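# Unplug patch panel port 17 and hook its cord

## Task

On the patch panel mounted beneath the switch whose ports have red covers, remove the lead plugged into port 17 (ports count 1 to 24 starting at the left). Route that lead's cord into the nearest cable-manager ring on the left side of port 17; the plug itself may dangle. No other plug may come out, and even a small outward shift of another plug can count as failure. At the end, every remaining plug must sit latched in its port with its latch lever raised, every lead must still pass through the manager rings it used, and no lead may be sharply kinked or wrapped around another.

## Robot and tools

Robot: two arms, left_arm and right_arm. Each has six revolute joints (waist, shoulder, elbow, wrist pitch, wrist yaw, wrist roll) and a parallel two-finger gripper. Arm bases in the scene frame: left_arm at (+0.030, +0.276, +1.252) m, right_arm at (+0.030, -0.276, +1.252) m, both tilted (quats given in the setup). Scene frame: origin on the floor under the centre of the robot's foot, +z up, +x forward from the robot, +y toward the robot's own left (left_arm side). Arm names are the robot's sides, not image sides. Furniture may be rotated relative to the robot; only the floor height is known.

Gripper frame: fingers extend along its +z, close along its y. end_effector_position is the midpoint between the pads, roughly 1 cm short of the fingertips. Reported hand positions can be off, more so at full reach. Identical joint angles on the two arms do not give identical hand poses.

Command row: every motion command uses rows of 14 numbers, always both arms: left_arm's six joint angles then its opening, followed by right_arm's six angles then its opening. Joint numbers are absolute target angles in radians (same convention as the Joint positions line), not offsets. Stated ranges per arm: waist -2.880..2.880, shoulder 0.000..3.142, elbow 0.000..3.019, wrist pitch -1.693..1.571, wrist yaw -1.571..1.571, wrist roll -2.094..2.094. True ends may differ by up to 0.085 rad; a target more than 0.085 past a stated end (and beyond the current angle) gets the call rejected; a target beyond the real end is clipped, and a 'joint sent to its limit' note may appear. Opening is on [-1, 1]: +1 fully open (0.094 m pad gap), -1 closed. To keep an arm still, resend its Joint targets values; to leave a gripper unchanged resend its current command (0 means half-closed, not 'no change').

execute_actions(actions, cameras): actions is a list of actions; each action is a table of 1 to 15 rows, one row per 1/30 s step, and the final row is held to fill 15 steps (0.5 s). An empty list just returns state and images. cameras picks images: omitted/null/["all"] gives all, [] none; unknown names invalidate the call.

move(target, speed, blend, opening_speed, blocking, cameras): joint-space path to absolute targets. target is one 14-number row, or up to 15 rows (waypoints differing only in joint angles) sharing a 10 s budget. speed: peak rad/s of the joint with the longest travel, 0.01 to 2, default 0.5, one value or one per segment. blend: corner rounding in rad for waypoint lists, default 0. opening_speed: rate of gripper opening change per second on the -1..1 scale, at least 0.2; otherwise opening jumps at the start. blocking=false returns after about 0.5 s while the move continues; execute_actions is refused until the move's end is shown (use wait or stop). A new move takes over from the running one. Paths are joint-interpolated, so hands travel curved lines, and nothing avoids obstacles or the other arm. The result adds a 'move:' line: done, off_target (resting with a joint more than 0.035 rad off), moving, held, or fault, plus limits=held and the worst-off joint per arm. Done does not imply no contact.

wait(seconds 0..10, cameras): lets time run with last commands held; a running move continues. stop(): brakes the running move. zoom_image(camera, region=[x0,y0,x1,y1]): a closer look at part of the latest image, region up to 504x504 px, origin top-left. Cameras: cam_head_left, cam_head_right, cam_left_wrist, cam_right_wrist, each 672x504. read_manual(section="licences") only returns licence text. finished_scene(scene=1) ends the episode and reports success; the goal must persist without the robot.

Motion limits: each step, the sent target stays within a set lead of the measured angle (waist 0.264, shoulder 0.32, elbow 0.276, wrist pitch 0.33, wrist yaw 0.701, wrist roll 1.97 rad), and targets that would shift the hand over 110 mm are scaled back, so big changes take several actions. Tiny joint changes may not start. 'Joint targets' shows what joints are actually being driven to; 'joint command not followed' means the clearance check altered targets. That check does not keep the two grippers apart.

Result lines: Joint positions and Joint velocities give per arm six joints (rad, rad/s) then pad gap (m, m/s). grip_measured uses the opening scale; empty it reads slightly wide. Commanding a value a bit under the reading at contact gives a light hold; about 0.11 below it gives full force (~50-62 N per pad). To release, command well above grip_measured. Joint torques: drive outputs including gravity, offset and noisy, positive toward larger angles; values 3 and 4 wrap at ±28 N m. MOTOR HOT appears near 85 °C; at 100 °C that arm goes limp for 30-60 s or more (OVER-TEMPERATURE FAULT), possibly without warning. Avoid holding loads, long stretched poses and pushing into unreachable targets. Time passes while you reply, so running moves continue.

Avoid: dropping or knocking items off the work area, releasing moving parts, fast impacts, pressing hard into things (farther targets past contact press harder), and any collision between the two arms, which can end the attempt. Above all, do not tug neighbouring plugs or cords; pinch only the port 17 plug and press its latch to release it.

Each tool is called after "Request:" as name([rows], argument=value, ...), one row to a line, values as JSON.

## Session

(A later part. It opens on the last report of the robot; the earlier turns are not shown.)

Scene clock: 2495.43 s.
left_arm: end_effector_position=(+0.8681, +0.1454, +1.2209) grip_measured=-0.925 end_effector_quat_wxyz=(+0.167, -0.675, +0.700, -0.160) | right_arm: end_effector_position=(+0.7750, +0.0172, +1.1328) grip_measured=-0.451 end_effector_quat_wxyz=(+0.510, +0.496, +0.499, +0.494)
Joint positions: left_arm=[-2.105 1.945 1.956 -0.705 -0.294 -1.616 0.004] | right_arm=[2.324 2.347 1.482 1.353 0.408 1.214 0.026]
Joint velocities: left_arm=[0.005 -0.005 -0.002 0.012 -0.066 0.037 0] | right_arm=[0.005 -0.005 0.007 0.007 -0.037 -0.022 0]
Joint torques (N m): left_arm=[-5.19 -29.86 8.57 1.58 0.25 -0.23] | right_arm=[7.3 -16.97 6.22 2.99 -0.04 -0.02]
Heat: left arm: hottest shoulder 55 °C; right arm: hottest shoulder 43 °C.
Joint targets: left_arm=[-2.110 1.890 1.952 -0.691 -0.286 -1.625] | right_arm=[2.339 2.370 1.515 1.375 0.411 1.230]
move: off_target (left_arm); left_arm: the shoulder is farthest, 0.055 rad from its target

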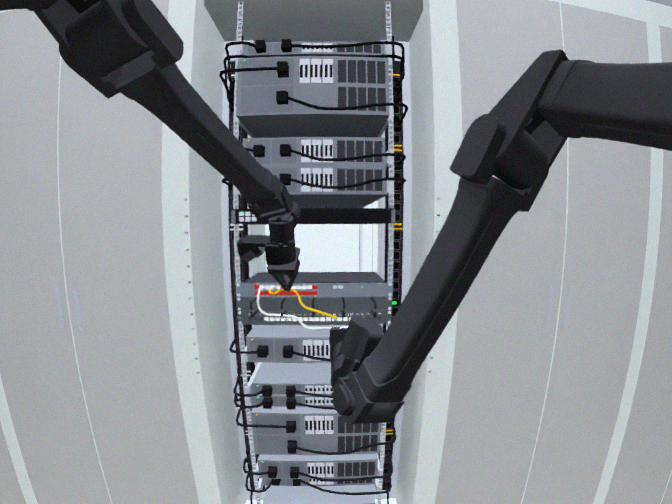

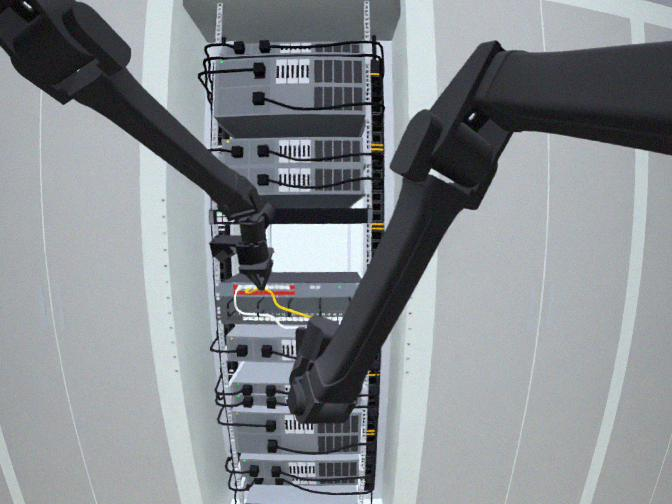

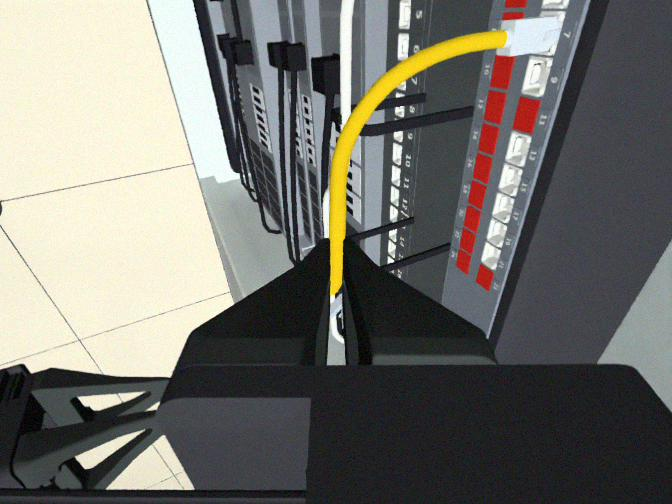

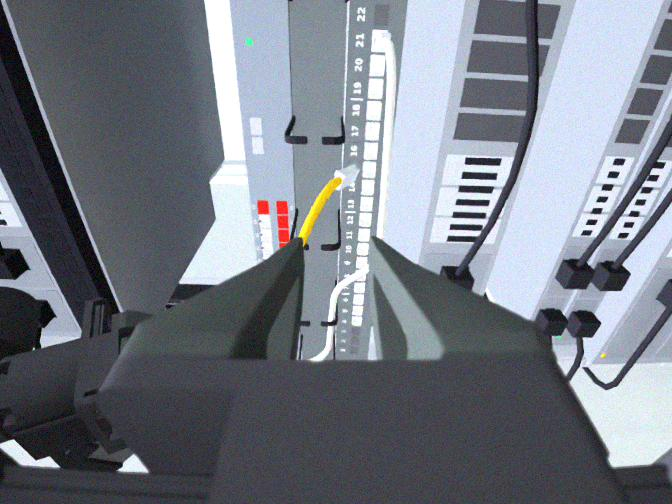

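Request:
move(target=[-2.11,1.89,1.953,-0.69,-0.285,-1.627,-0.97,2.335,2.45,1.80,1.17,0.40,1.245,-0.45], speed=0.4)

Request:
zoom_image(camera="cam_right_wrist", region=[230, 100, 480, 300])

Request:
zoom_image(camera="cam_head_left", region=[230, 230, 400, 350])

Request:
zoom_image(camera="cam_left_wrist", region=[200, 240, 470, 420])

Scene clock: 2538.27 s.
left_arm: end_effector_position=(+0.8681, +0.1452, +1.2209) grip_measured=-0.925 end_effector_quat_wxyz=(+0.166, -0.675, +0.700, -0.161) | right_arm: end_effector_position=(+0.8449, +0.0443, +1.1466) grip_measured=-0.451 end_effector_quat_wxyz=(+0.512, +0.497, +0.483, +0.507)
Joint positions: left_arm=[-2.105 1.945 1.956 -0.705 -0.293 -1.616 0.004] | right_arm=[2.324 2.422 1.76 1.185 0.403 1.229 0.026]
Joint velocities: left_arm=[0.005 -0.005 0.002 0.002 0.037 -0.037 -0.001] | right_arm=[-0.005 0.005 0.012 0.002 -0.081 0.007 0.001]
Joint torques (N m): left_arm=[-5.07 -29.74 8.51 1.63 0.28 -0.24] | right_arm=[6.95 -19.02 8.13 1.39 -0.35 0.03]
Heat: left arm: hottest shoulder 56 °C; right arm: hottest shoulder 42 °C.
Joint targets: left_arm=[-2.110 1.890 1.953 -0.690 -0.284 -1.627] | right_arm=[2.335 2.450 1.801 1.171 0.400 1.245]
move: off_target (left_arm, right_arm); left_arm: the shoulder is farthest, 0.055 rad from its target; right_arm: the elbow is farthest, 0.040 rad from its target

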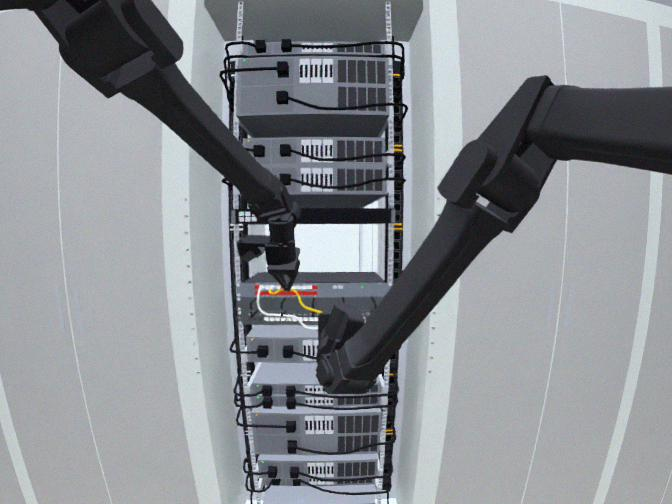

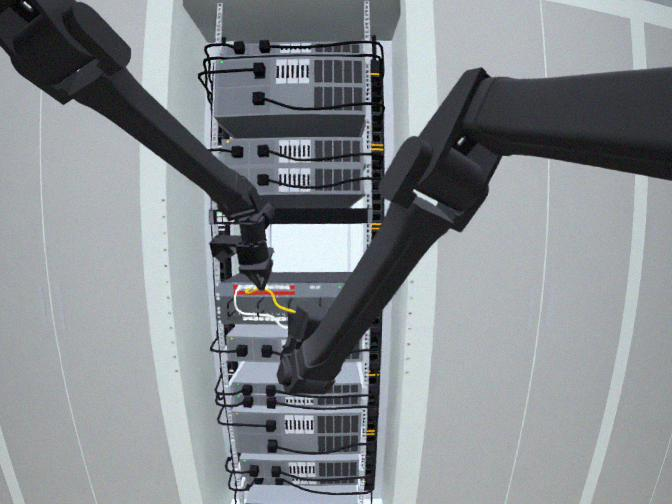

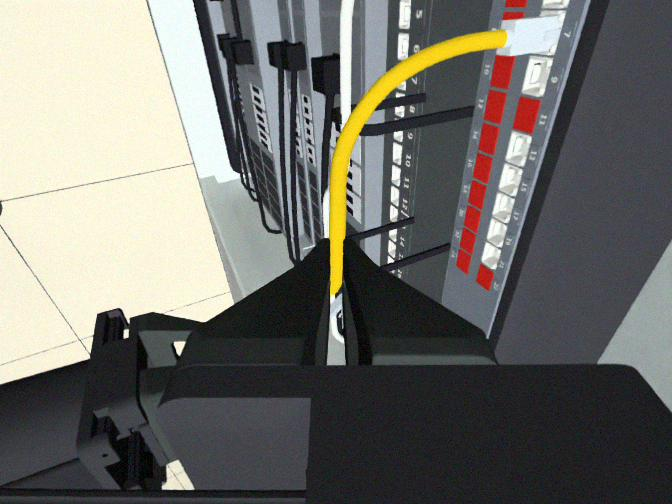

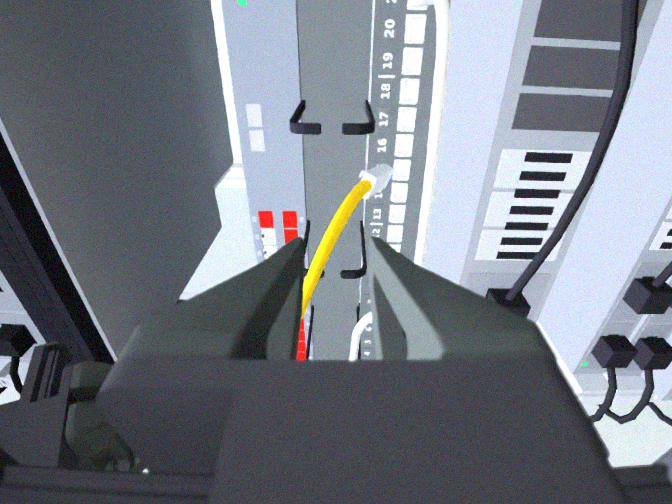

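Scaled by 2.016 from the camera's 672x504 image, which has a finer 960x720 frame.

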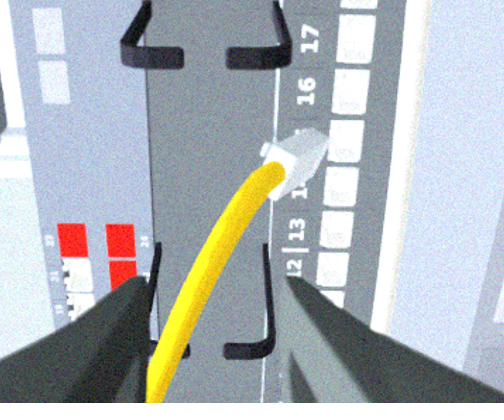

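Scaled by 2.965 from the camera's 672x504 image, which has a finer 960x720 frame.

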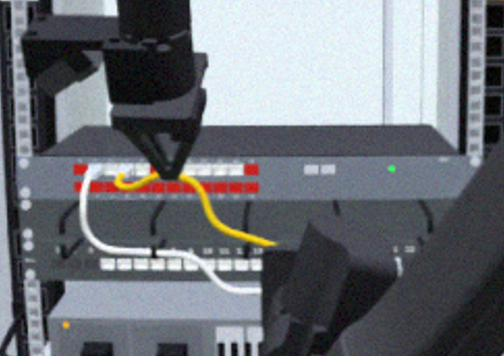

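Scaled by 1.867 from the camera's 672x504 image, which has a finer 960x720 frame.

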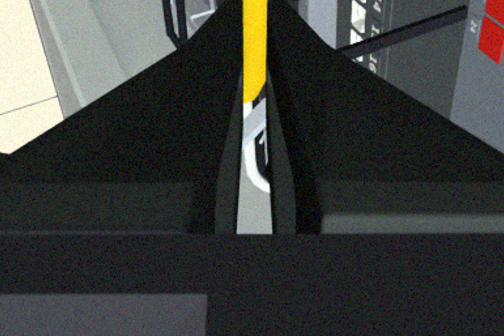

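Request:
move(target=[-2.11,1.89,1.953,-0.69,-0.285,-1.627,-0.97,2.337,2.458,1.912,1.03,0.395,1.245,-0.15], speed=0.15)

Request:
zoom_image(camera="cam_right_wrist", region=[230, 100, 480, 350])

Request:
zoom_image(camera="cam_head_left", region=[230, 230, 400, 350])

Request:
zoom_image(camera="cam_left_wrist", region=[100, 240, 370, 450])

Scene clock: 2564.37 s.
left_arm: end_effector_position=(+0.8681, +0.1452, +1.2209) grip_measured=-0.925 end_effector_quat_wxyz=(+0.166, -0.675, +0.700, -0.161) | right_arm: end_effector_position=(+0.8763, +0.0556, +1.1566) grip_measured=-0.152 end_effector_quat_wxyz=(+0.503, +0.498, +0.500, +0.499)
Joint positions: left_arm=[-2.105 1.945 1.956 -0.705 -0.293 -1.616 0.004] | right_arm=[2.324 2.428 1.866 1.044 0.398 1.231 0.04]
Joint velocities: left_arm=[-0.005 -0.005 -0.007 0.012 -0.007 0.051 0] | right_arm=[-0.005 -0.005 -0.007 0.007 -0.051 -0.007 -0.001]
Joint torques (N m): left_arm=[-4.95 -30.04 8.55 1.8 0.21 -0.25] | right_arm=[7.06 -19.25 9.24 1.61 -0.33 0.03]
Heat: left arm: hottest shoulder 56 °C; right arm: hottest shoulder 43 °C.
Joint targets: left_arm=[-2.110 1.890 1.953 -0.690 -0.285 -1.627] | right_arm=[2.337 2.458 1.911 1.029 0.395 1.246]
move: off_target (left_arm, right_arm); left_arm: the shoulder is farthest, 0.055 rad from its target; right_arm: the elbow is farthest, 0.046 rad from its target

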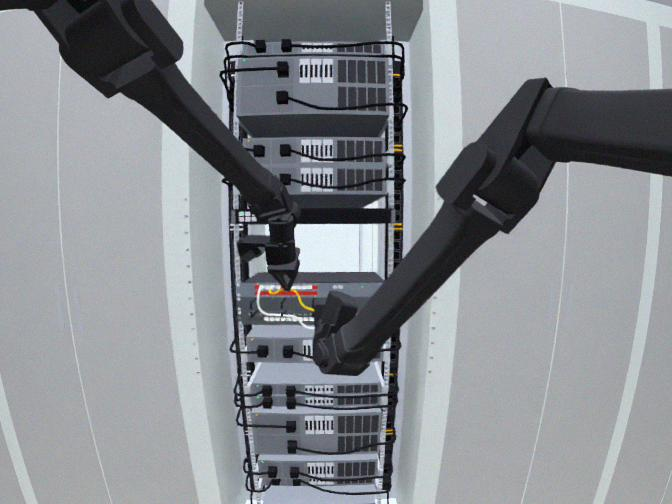

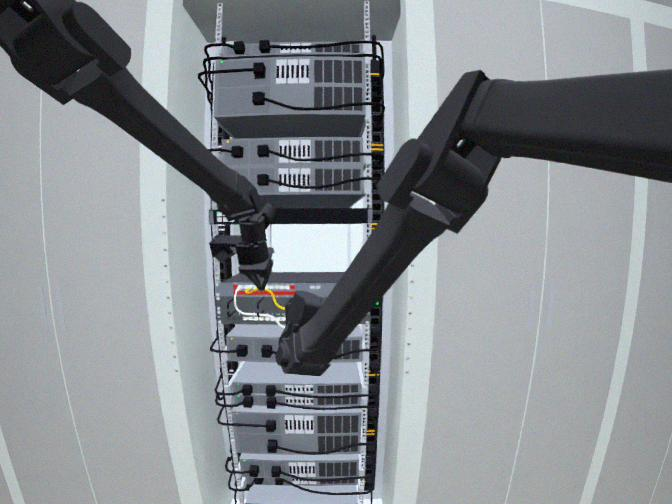

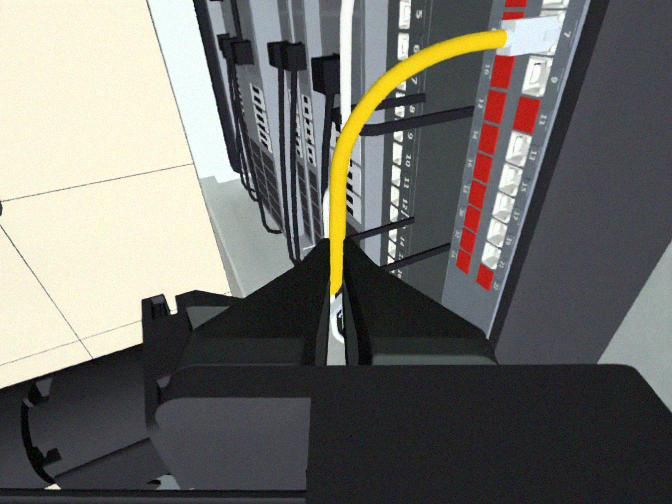

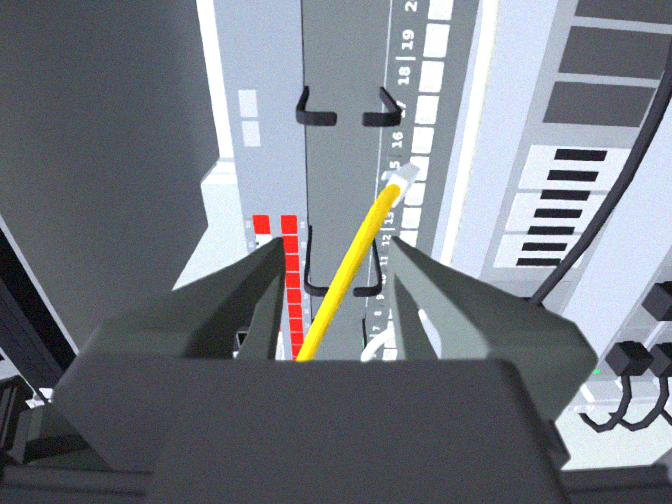

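Scaled by 2.016 from the camera's 672x504 image, which has a finer 960x720 frame.

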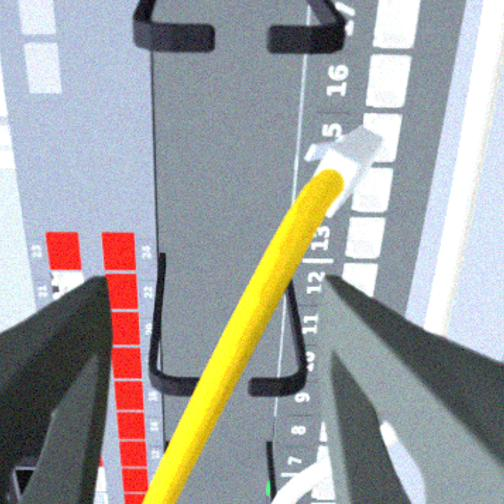

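Scaled by 2.965 from the camera's 672x504 image, which has a finer 960x720 frame.

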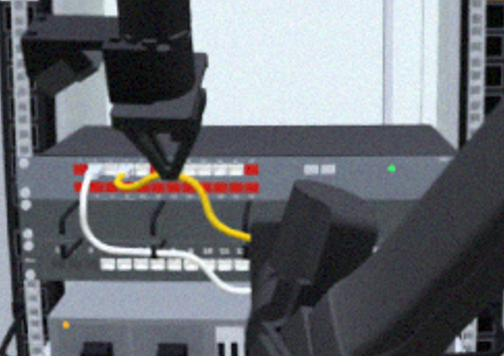

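Scaled by 1.867 from the camera's 672x504 image, which has a finer 960x720 frame.

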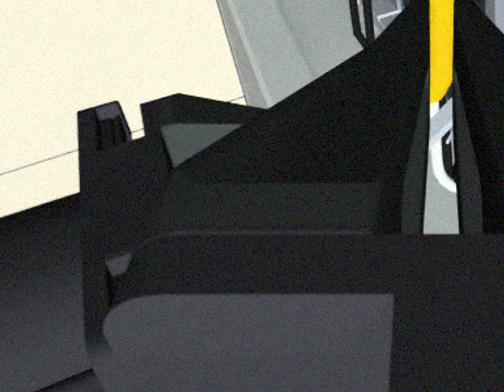

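Request:
move(target=[-2.11,1.89,1.953,-0.69,-0.285,-1.627,-0.97,2.335,2.473,1.945,1.01,0.392,1.245,-0.15], speed=0.1, cameras=["cam_right_wrist"])

Request:
move(target=[-2.11,1.89,1.953,-0.69,-0.285,-1.627,-0.97,2.335,2.473,1.945,1.01,0.392,1.245,-0.93], opening_speed=0.4)

Request:
zoom_image(camera="cam_right_wrist", region=[230, 100, 480, 350])

Scene clock: 2578.50 s.
left_arm: end_effector_position=(+0.8681, +0.1452, +1.2209) grip_measured=-0.925 end_effector_quat_wxyz=(+0.166, -0.675, +0.701, -0.161) | right_arm: end_effector_position=(+0.8817, +0.0593, +1.1544) grip_measured=-0.152 end_effector_quat_wxyz=(+0.502, +0.497, +0.501, +0.500)
Joint positions: left_arm=[-2.105 1.945 1.956 -0.705 -0.293 -1.614 0.004] | right_arm=[2.324 2.443 1.898 1.024 0.395 1.231 0.04]
Joint velocities: left_arm=[-0.015 -0.005 0.002 0.012 0.007 -0.007 -0.001] | right_arm=[-0.015 -0.005 -0.007 -0.027 -0.037 -0.022 0]
Joint torques (N m): left_arm=[-4.78 -30.04 8.61 1.68 0.22 -0.25] | right_arm=[7.53 -19.08 9.5 1.54 -0.34 0.02]
Heat: left arm: hottest shoulder 56 °C; right arm: hottest shoulder 41 °C.
Joint targets: left_arm=[-2.110 1.890 1.953 -0.690 -0.285 -1.625] | right_arm=[2.335 2.473 1.945 1.009 0.392 1.245]
move: off_target (left_arm, right_arm); left_arm: the shoulder is farthest, 0.055 rad from its target; right_arm: the elbow is farthest, 0.047 rad from its target
Images, in order (width x height): cam_right_wrist 672x504.

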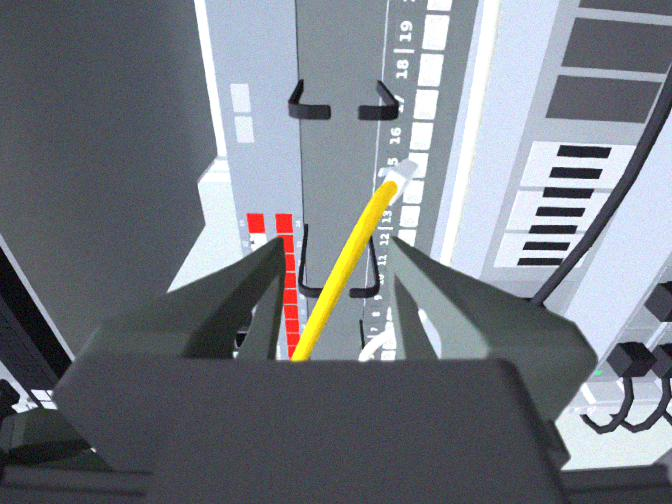

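Scene clock: 2580.67 s.
left_arm: end_effector_position=(+0.8681, +0.1452, +1.2209) grip_measured=-0.925 end_effector_quat_wxyz=(+0.167, -0.672, +0.703, -0.160) | right_arm: end_effector_position=(+0.8836, +0.0597, +1.1573) grip_measured=-0.894 end_effector_quat_wxyz=(+0.502, +0.496, +0.499, +0.502)
Joint positions: left_arm=[-2.105 1.945 1.956 -0.705 -0.293 -1.608 0.004] | right_arm=[2.324 2.443 1.904 1.024 0.392 1.233 0.005]
Joint velocities: left_arm=[-0.015 0.005 -0.002 -0.017 0.007 -0.022 0] | right_arm=[-0.005 -0.005 0.007 -0.012 -0.051 -0.037 -0.001]
Joint torques (N m): left_arm=[-4.84 -30.1 8.53 1.62 0.22 -0.29] | right_arm=[7.65 -19.25 9.16 1.43 -0.23 0.03]
Heat: left arm: hottest shoulder 56 °C; right arm: hottest shoulder 41 °C.
Joint targets: left_arm=[-2.110 1.890 1.953 -0.690 -0.285 -1.621] | right_arm=[2.335 2.473 1.945 1.010 0.391 1.244]
move: off_target (left_arm, right_arm); left_arm: the shoulder is farthest, 0.055 rad from its target; right_arm: the elbow is farthest, 0.041 rad from its target

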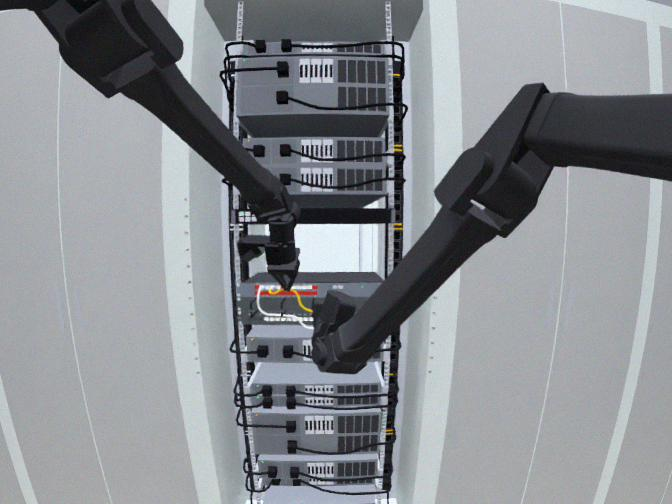

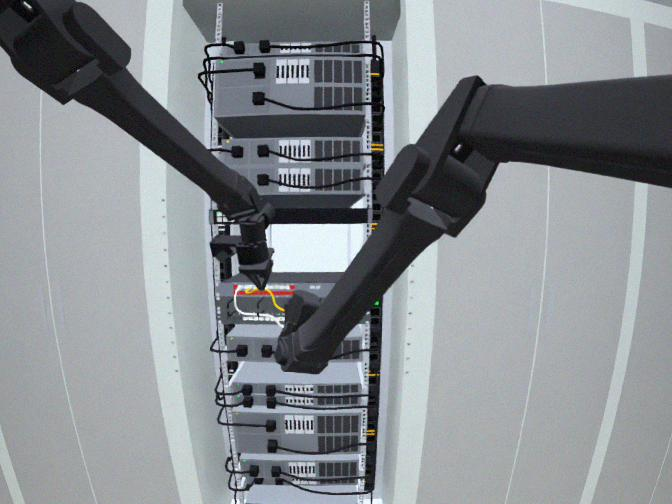

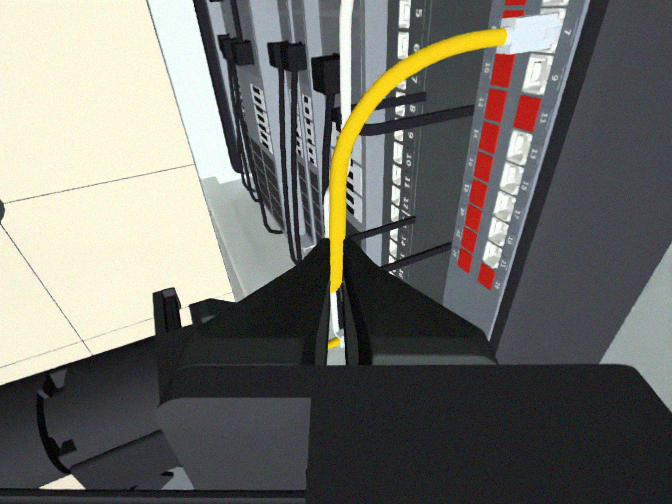

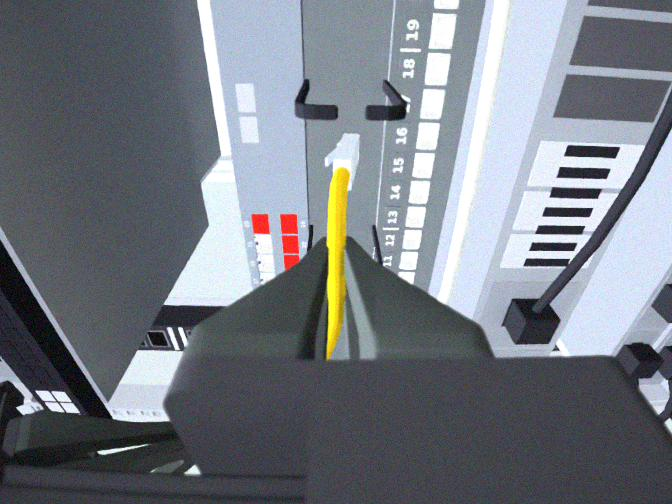

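Scaled by 2.016 from the camera's 672x504 image, which has a finer 960x720 frame.

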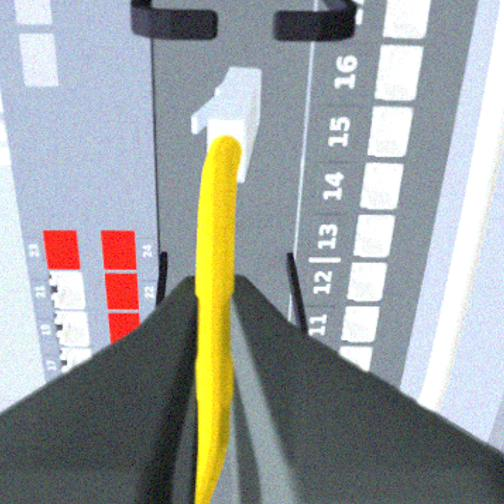

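Request:
move(target=[-2.11,1.89,1.953,-0.69,-0.285,-1.627,-0.70,2.335,2.473,1.945,1.01,0.392,1.245,-0.97], opening_speed=0.4, cameras=["cam_left_wrist","cam_right_wrist"])

Request:
move(target=[-2.11,1.77,1.87,-0.70,-0.285,-1.627,-0.70,2.335,2.473,1.945,1.01,0.392,1.245,-0.97], speed=0.15)

Request:
zoom_image(camera="cam_left_wrist", region=[220, 0, 540, 320])

Request:
zoom_image(camera="cam_head_left", region=[230, 230, 400, 350])

Scene clock: 2618.07 s.
left_arm: end_effector_position=(+0.8716, +0.1468, +1.2410) grip_measured=-0.704 end_effector_quat_wxyz=(+0.168, -0.677, +0.695, -0.176) | right_arm: end_effector_position=(+0.8818, +0.0606, +1.1524) grip_measured=-0.899 end_effector_quat_wxyz=(+0.501, +0.497, +0.501, +0.501)
Joint positions: left_arm=[-2.105 1.917 1.954 -0.705 -0.279 -1.622 0.014] | right_arm=[2.324 2.45 1.904 1.024 0.392 1.234 0.005]
Joint velocities: left_arm=[-0.024 0.005 0.012 -0.007 -0.007 0.037 0.001] | right_arm=[-0.005 0.005 0.007 -0.002 0.037 -0.037 0.001]
Joint torques (N m): left_arm=[-4.42 -27.34 8.85 1.7 0.01 -0.32] | right_arm=[6.53 -20.42 9.02 1.55 -0.25 -0.01]
Heat: left arm: hottest shoulder 57 °C; right arm: hottest shoulder 41 °C.
Joint targets: left_arm=[-2.110 1.890 1.954 -0.690 -0.277 -1.636] | right_arm=[2.335 2.474 1.945 1.010 0.392 1.246]
move: off_target (right_arm); right_arm: the elbow is farthest, 0.041 rad from its target
Images, in order (width x height): cam_left_wrist 672x504, cam_right_wrist 672x504.

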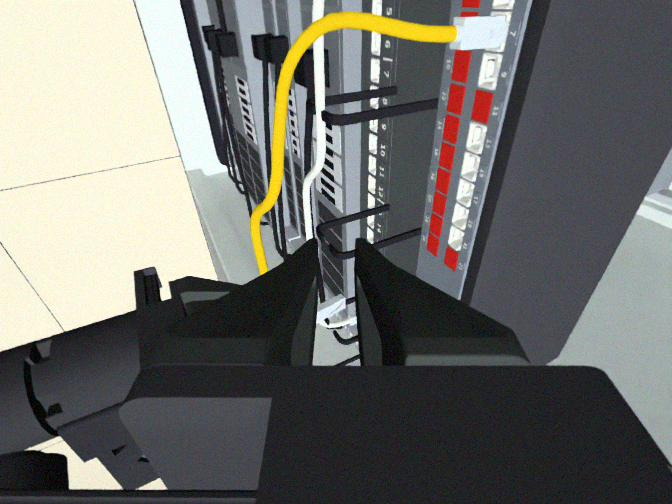

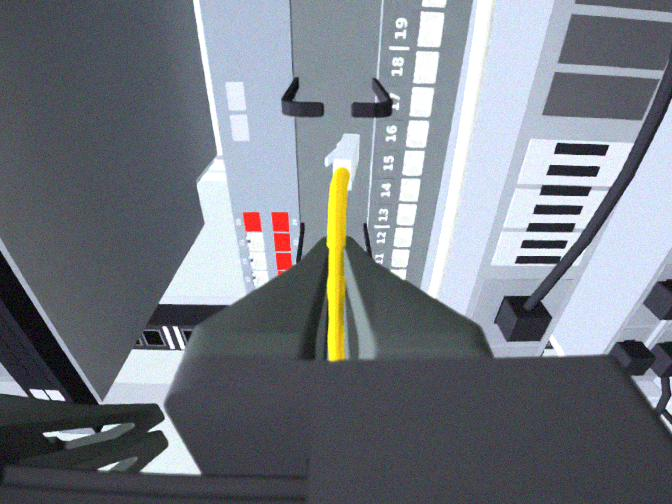

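Scene clock: 2619.50 s.
left_arm: end_effector_position=(+0.8576, +0.1630, +1.2942) grip_measured=-0.703 end_effector_quat_wxyz=(+0.181, -0.677, +0.688, -0.189) | right_arm: end_effector_position=(+0.8818, +0.0606, +1.1524) grip_measured=-0.899 end_effector_quat_wxyz=(+0.501, +0.497, +0.501, +0.501)
Joint positions: left_arm=[-2.105 1.796 1.873 -0.705 -0.284 -1.622 0.014] | right_arm=[2.324 2.45 1.904 1.024 0.392 1.234 0.005]
Joint velocities: left_arm=[-0.005 -0.005 0.022 -0.002 -0.051 -0.022 -0.001] | right_arm=[-0.005 -0.005 0.002 -0.012 -0.051 -0.007 0]
Joint torques (N m): left_arm=[-4.78 -25.82 8.83 1.25 -0.19 -0.2] | right_arm=[6.77 -20.25 9.1 1.58 -0.22 0.01]
Heat: left arm: hottest shoulder 57 °C; right arm: hottest shoulder 41 °C.
Joint targets: left_arm=[-2.110 1.769 1.869 -0.700 -0.286 -1.627] | right_arm=[2.335 2.473 1.945 1.010 0.392 1.245]
move: off_target (right_arm); right_arm: the elbow is farthest, 0.041 rad from its target

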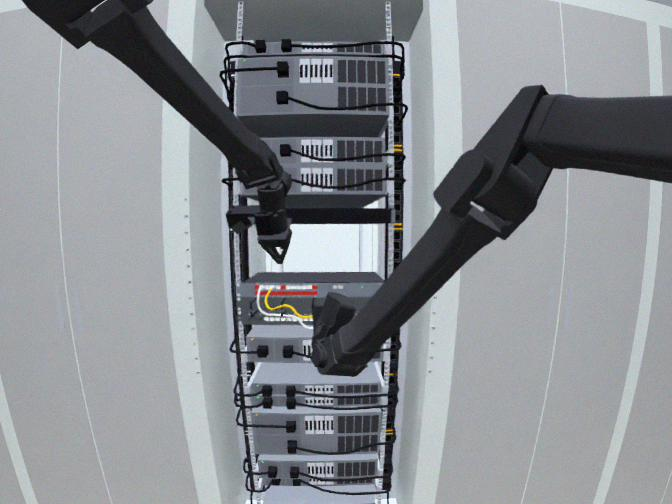

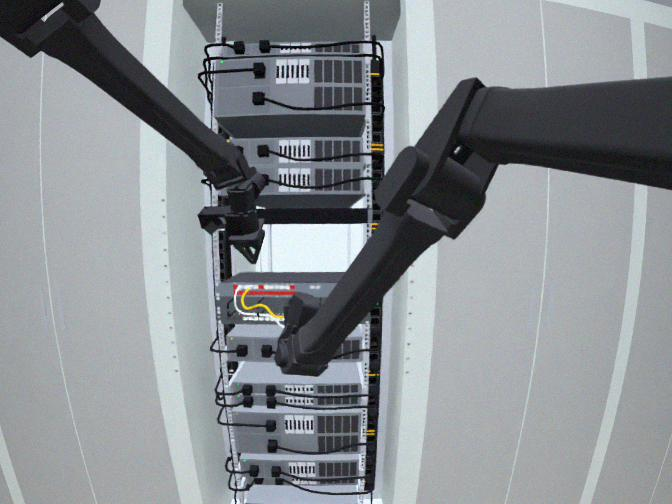

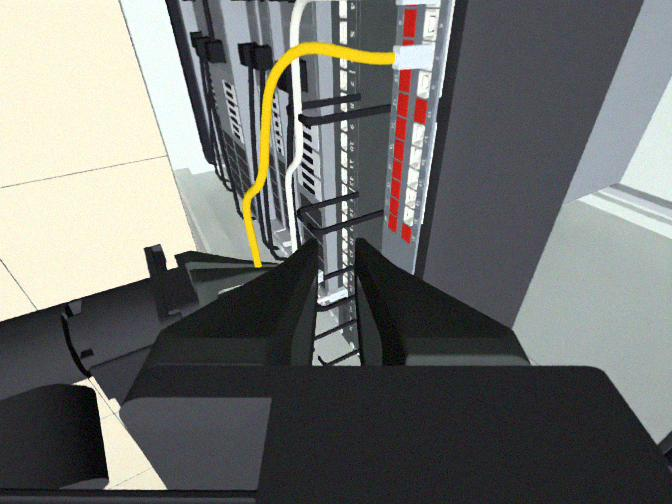

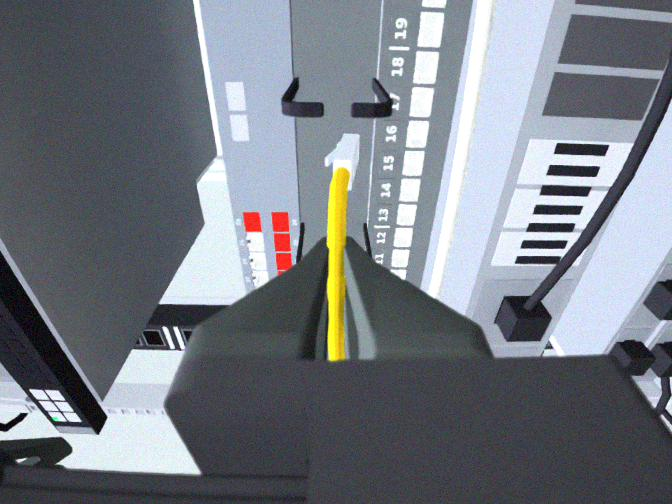

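Scaled by 1.575 from the camera's 672x504 image, which has a finer 960x720 frame.

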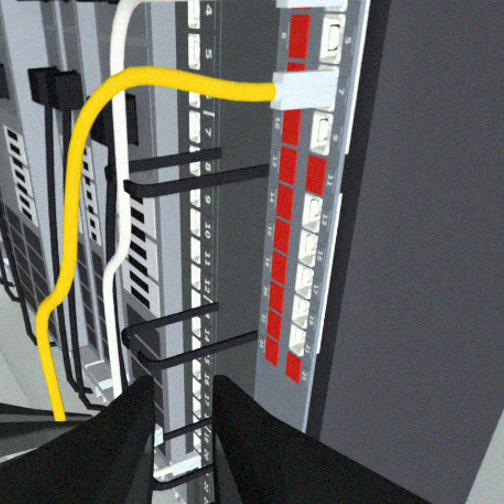

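Scaled by 2.965 from the camera's 672x504 image, which has a finer 960x720 frame.

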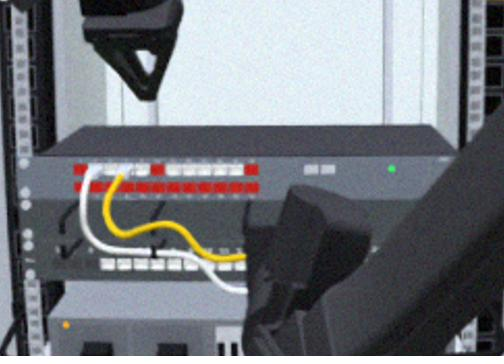

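Request:
move([
  [-2.05,1.55,1.5,-0.2,-0.2,-1.2,-1,2.335,2.473,1.945,1.01,0.392,1.245,-0.97],
  [-1.98,1.65,1.15,0.9,-0.12,-0.3,-1,2.335,2.473,1.945,1.01,0.392,1.245,-0.97],
  [-2.0,2.01,1.15,1.33,-0.11,0.187,-1,2.335,2.473,1.945,1.01,0.392,1.245,-0.97],
], speed=0.6, blend=0.1)

Request:
zoom_image(camera="cam_left_wrist", region=[150, 50, 600, 350])

Scene clock: 2645.23 s.
left_arm: end_effector_position=(+0.7866, +0.2045, +1.1990) grip_measured=-0.995 end_effector_quat_wxyz=(+0.709, -0.010, +0.705, +0.000) | right_arm: end_effector_position=(+0.8818, +0.0606, +1.1524) grip_measured=-0.899 end_effector_quat_wxyz=(+0.501, +0.497, +0.501, +0.501)
Joint positions: left_arm=[-2 2.006 1.152 1.302 -0.119 0.171 0] | right_arm=[2.324 2.45 1.904 1.024 0.392 1.234 0.005]
Joint velocities: left_arm=[-0.005 -0.024 0.007 0.002 0.095 0.037 0] | right_arm=[-0.005 -0.024 -0.002 -0.007 0.081 -0.051 0]
Joint torques (N m): left_arm=[-3.25 -19.19 4.26 2.97 0.26 -0.05] | right_arm=[6.89 -19.72 9.29 1.47 -0.25 0.06]
Heat: left arm: hottest shoulder 57 °C; right arm: hottest shoulder 44 °C.
Joint targets: left_arm=[-1.999 2.009 1.151 1.331 -0.117 0.186] | right_arm=[2.335 2.473 1.945 1.010 0.392 1.245]
move: off_target (right_arm); right_arm: the elbow is farthest, 0.041 rad from its target

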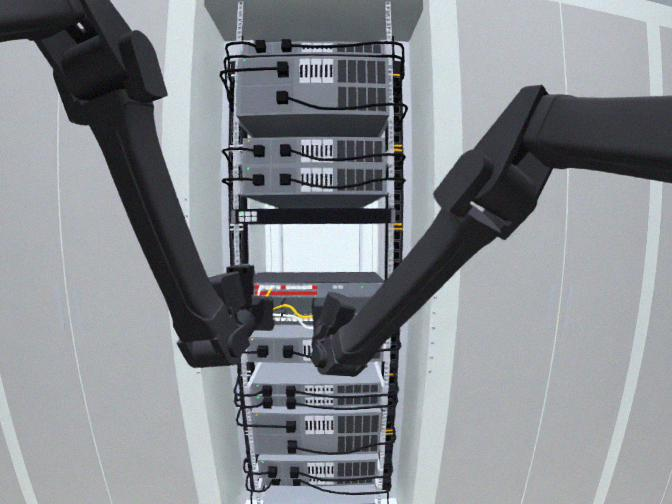

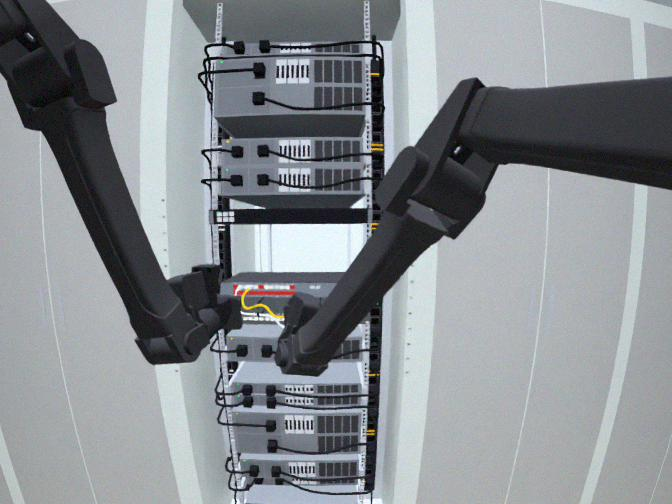

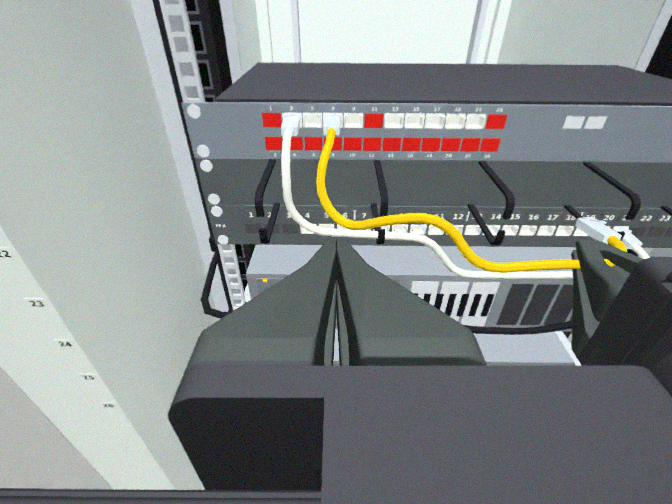

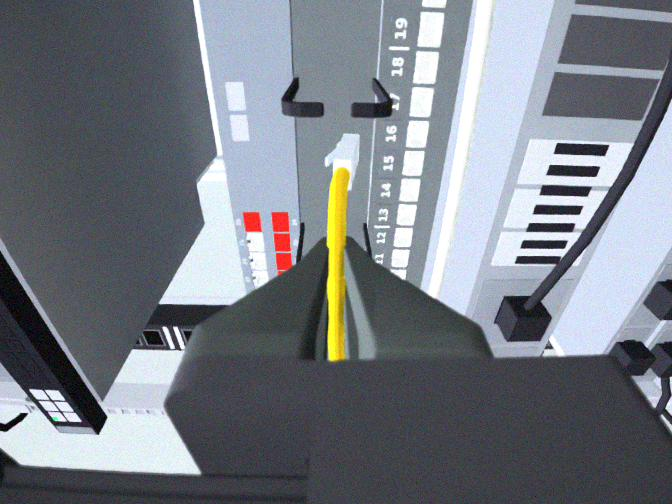

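Scaled by 1.120 from the camera's 672x504 image, which has a finer 960x720 frame.

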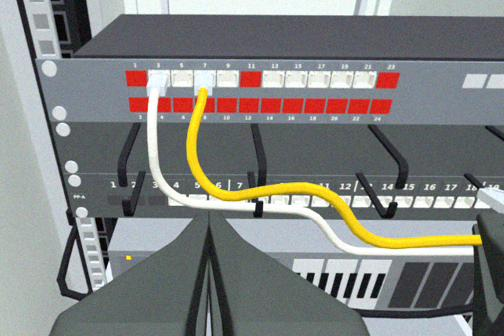

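Request:
move(target=[-2.0,2.01,1.15,1.33,-0.11,0.187,-1,2.302,2.436,1.885,1.033,0.366,1.245,-0.97], speed=0.1, cameras=["cam_left_wrist","cam_right_wrist"])

Request:
zoom_image(camera="cam_left_wrist", region=[220, 80, 670, 340])

Scene clock: 2681.17 s.
left_arm: end_effector_position=(+0.7866, +0.2034, +1.1992) grip_measured=-0.995 end_effector_quat_wxyz=(+0.710, -0.007, +0.704, -0.002) | right_arm: end_effector_position=(+0.8802, +0.0555, +1.1440) grip_measured=-0.899 end_effector_quat_wxyz=(+0.498, +0.493, +0.509, +0.500)
Joint positions: left_arm=[-2 2.006 1.152 1.302 -0.113 0.173 0] | right_arm=[2.313 2.45 1.889 1.024 0.372 1.234 0.005]
Joint velocities: left_arm=[0.005 0.015 0.002 -0.002 0.022 0.037 0.001] | right_arm=[-0.005 -0.005 -0.007 0.002 0.037 0.081 0]
Joint torques (N m): left_arm=[-3.14 -19.14 4.04 2.84 0.23 -0.09] | right_arm=[4.37 -24 5.75 2.45 -0.49 0.03]
Heat: left arm: hottest shoulder 58 °C; right arm: hottest shoulder 45 °C.
Joint targets: left_arm=[-2.000 2.010 1.150 1.330 -0.110 0.187] | right_arm=[2.301 2.436 1.884 1.033 0.366 1.245]
move: done
Images, in order (width x height): cam_left_wrist 672x504, cam_right_wrist 672x504.

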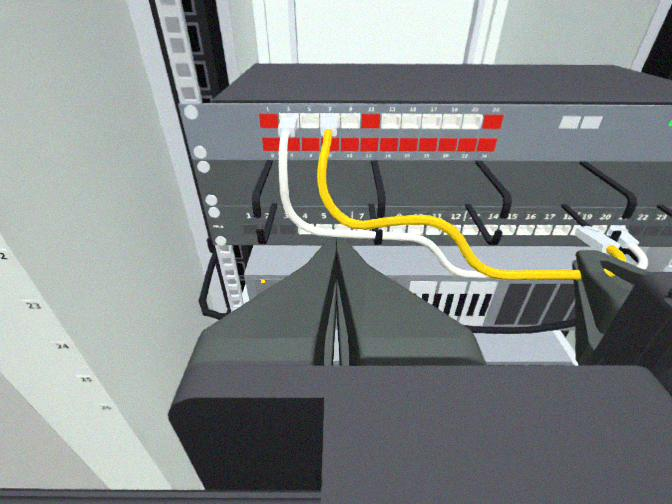

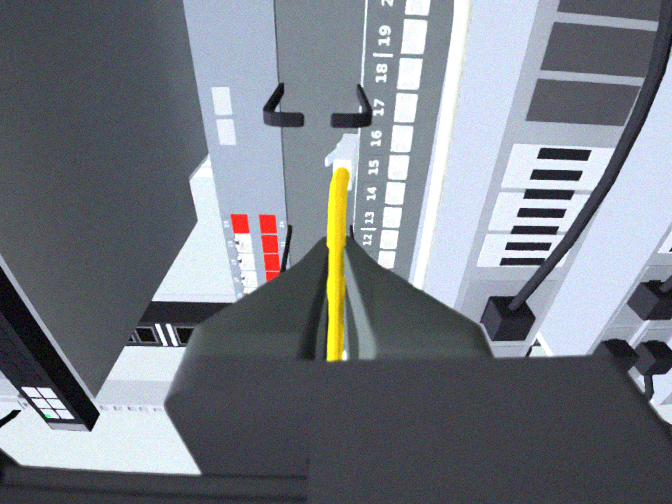

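Scaled by 1.120 from the camera's 672x504 image, which has a finer 960x720 frame.

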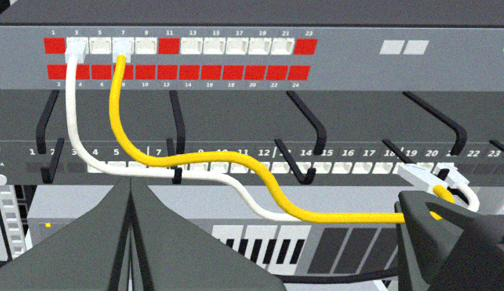

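Request:
move(target=[-2.0,2.01,1.15,1.33,-0.11,0.187,-1,2.272,2.37,1.82,1.035,0.35,1.245,-0.97], speed=0.1, cameras=["cam_left_wrist","cam_right_wrist"])

Request:
zoom_image(camera="cam_left_wrist", region=[220, 80, 670, 340])

Scene clock: 2692.57 s.
left_arm: end_effector_position=(+0.7866, +0.2034, +1.1992) grip_measured=-0.995 end_effector_quat_wxyz=(+0.710, -0.007, +0.704, -0.002) | right_arm: end_effector_position=(+0.8816, +0.0393, +1.1598) grip_measured=-0.900 end_effector_quat_wxyz=(+0.498, +0.489, +0.513, +0.500)
Joint positions: left_arm=[-2 2.006 1.152 1.302 -0.113 0.173 0] | right_arm=[2.298 2.393 1.827 1.024 0.351 1.234 0.005]
Joint velocities: left_arm=[-0.005 -0.015 0.017 0.012 -0.022 0.022 0] | right_arm=[-0.005 -0.015 0.002 0.002 0.007 -0.037 -0.001]
Joint torques (N m): left_arm=[-3.49 -19.37 4.11 2.85 0.26 -0.07] | right_arm=[3.78 -24.29 5.74 2.84 -0.23 -0.03]
Heat: left arm: hottest shoulder 57 °C; right arm: hottest shoulder 45 °C.
Joint targets: left_arm=[-2.000 2.010 1.150 1.330 -0.110 0.187] | right_arm=[2.273 2.369 1.821 1.035 0.350 1.245]
move: done
Images, in order (width x height): cam_left_wrist 672x504, cam_right_wrist 672x504.

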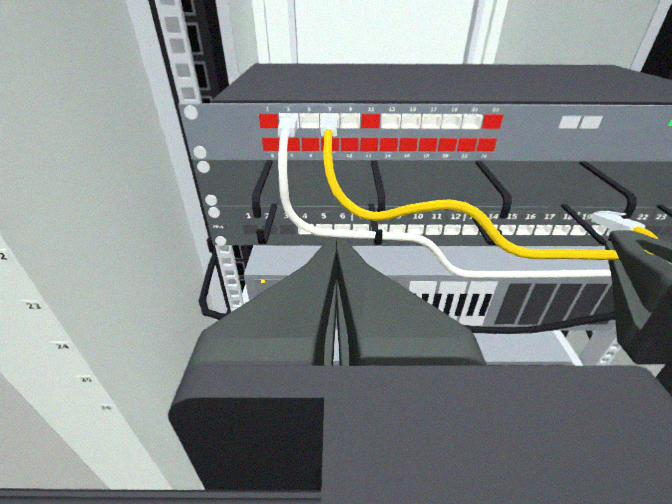

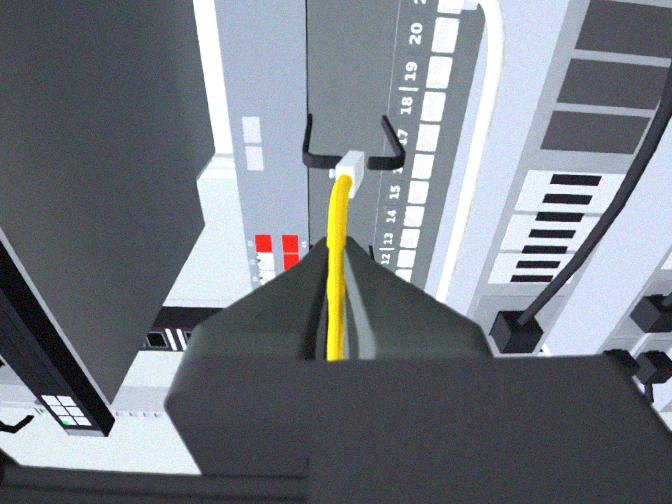

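Scaled by 1.120 from the camera's 672x504 image, which has a finer 960x720 frame.

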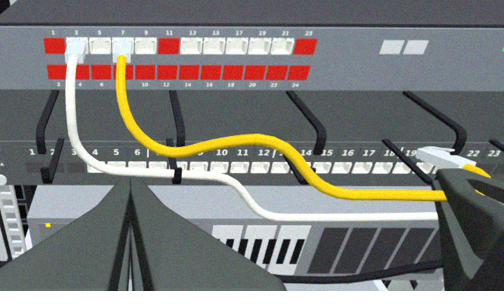

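Request:
move(target=[-1.985,2.105,1.375,1.205,-0.09,0.175,-0.35,2.272,2.37,1.82,1.035,0.35,1.245,-0.97], speed=0.3, cameras=["cam_left_wrist"])

Request:
zoom_image(camera="cam_left_wrist", region=[220, 80, 520, 300])

Scene clock: 2744.83 s.
left_arm: end_effector_position=(+0.8380, +0.1926, +1.1911) grip_measured=-0.353 end_effector_quat_wxyz=(+0.719, -0.002, +0.695, -0.008) | right_arm: end_effector_position=(+0.8820, +0.0381, +1.1595) grip_measured=-0.900 end_effector_quat_wxyz=(+0.499, +0.489, +0.513, +0.500)
Joint positions: left_arm=[-2 2.089 1.338 1.222 -0.092 0.175 0.03] | right_arm=[2.296 2.393 1.827 1.024 0.351 1.234 0.005]
Joint velocities: left_arm=[-0.005 0.005 0.012 0.002 0.066 -0.007 0.001] | right_arm=[-0.005 -0.005 -0.012 -0.002 -0.007 -0.022 0]
Joint torques (N m): left_arm=[-2.2 -19.78 8.13 1.21 0.26 -0.18] | right_arm=[4.42 -23.71 5.6 2.52 -0.26 -0.04]
Heat: left arm: hottest shoulder 56 °C; right arm: hottest shoulder 48 °C.
Joint targets: left_arm=[-1.985 2.106 1.374 1.205 -0.089 0.176] | right_arm=[2.271 2.370 1.820 1.035 0.350 1.245]
move: off_target (left_arm); left_arm: the elbow is farthest, 0.037 rad from its target
Images, in order (width x height): cam_left_wrist 672x504.

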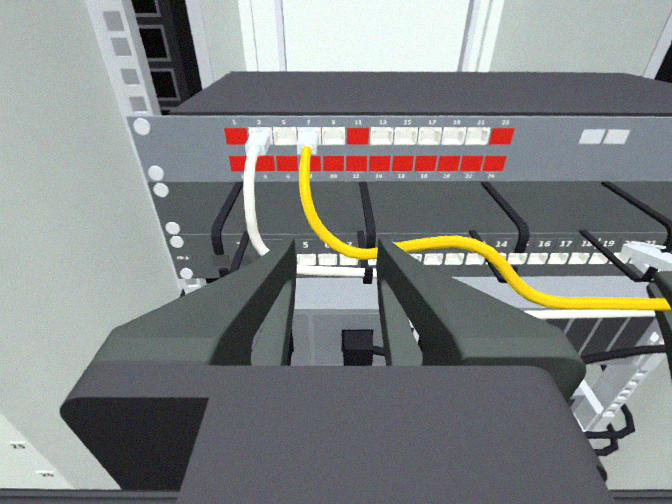

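Scaled by 1.680 from the camera's 672x504 image, which has a finer 960x720 frame.

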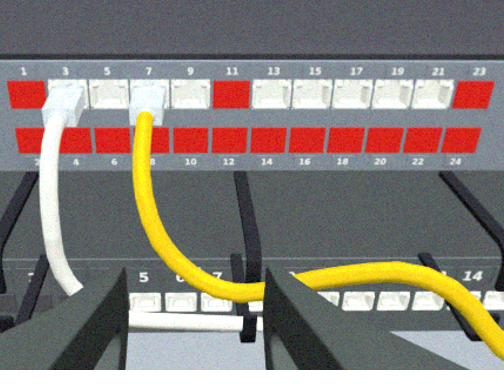

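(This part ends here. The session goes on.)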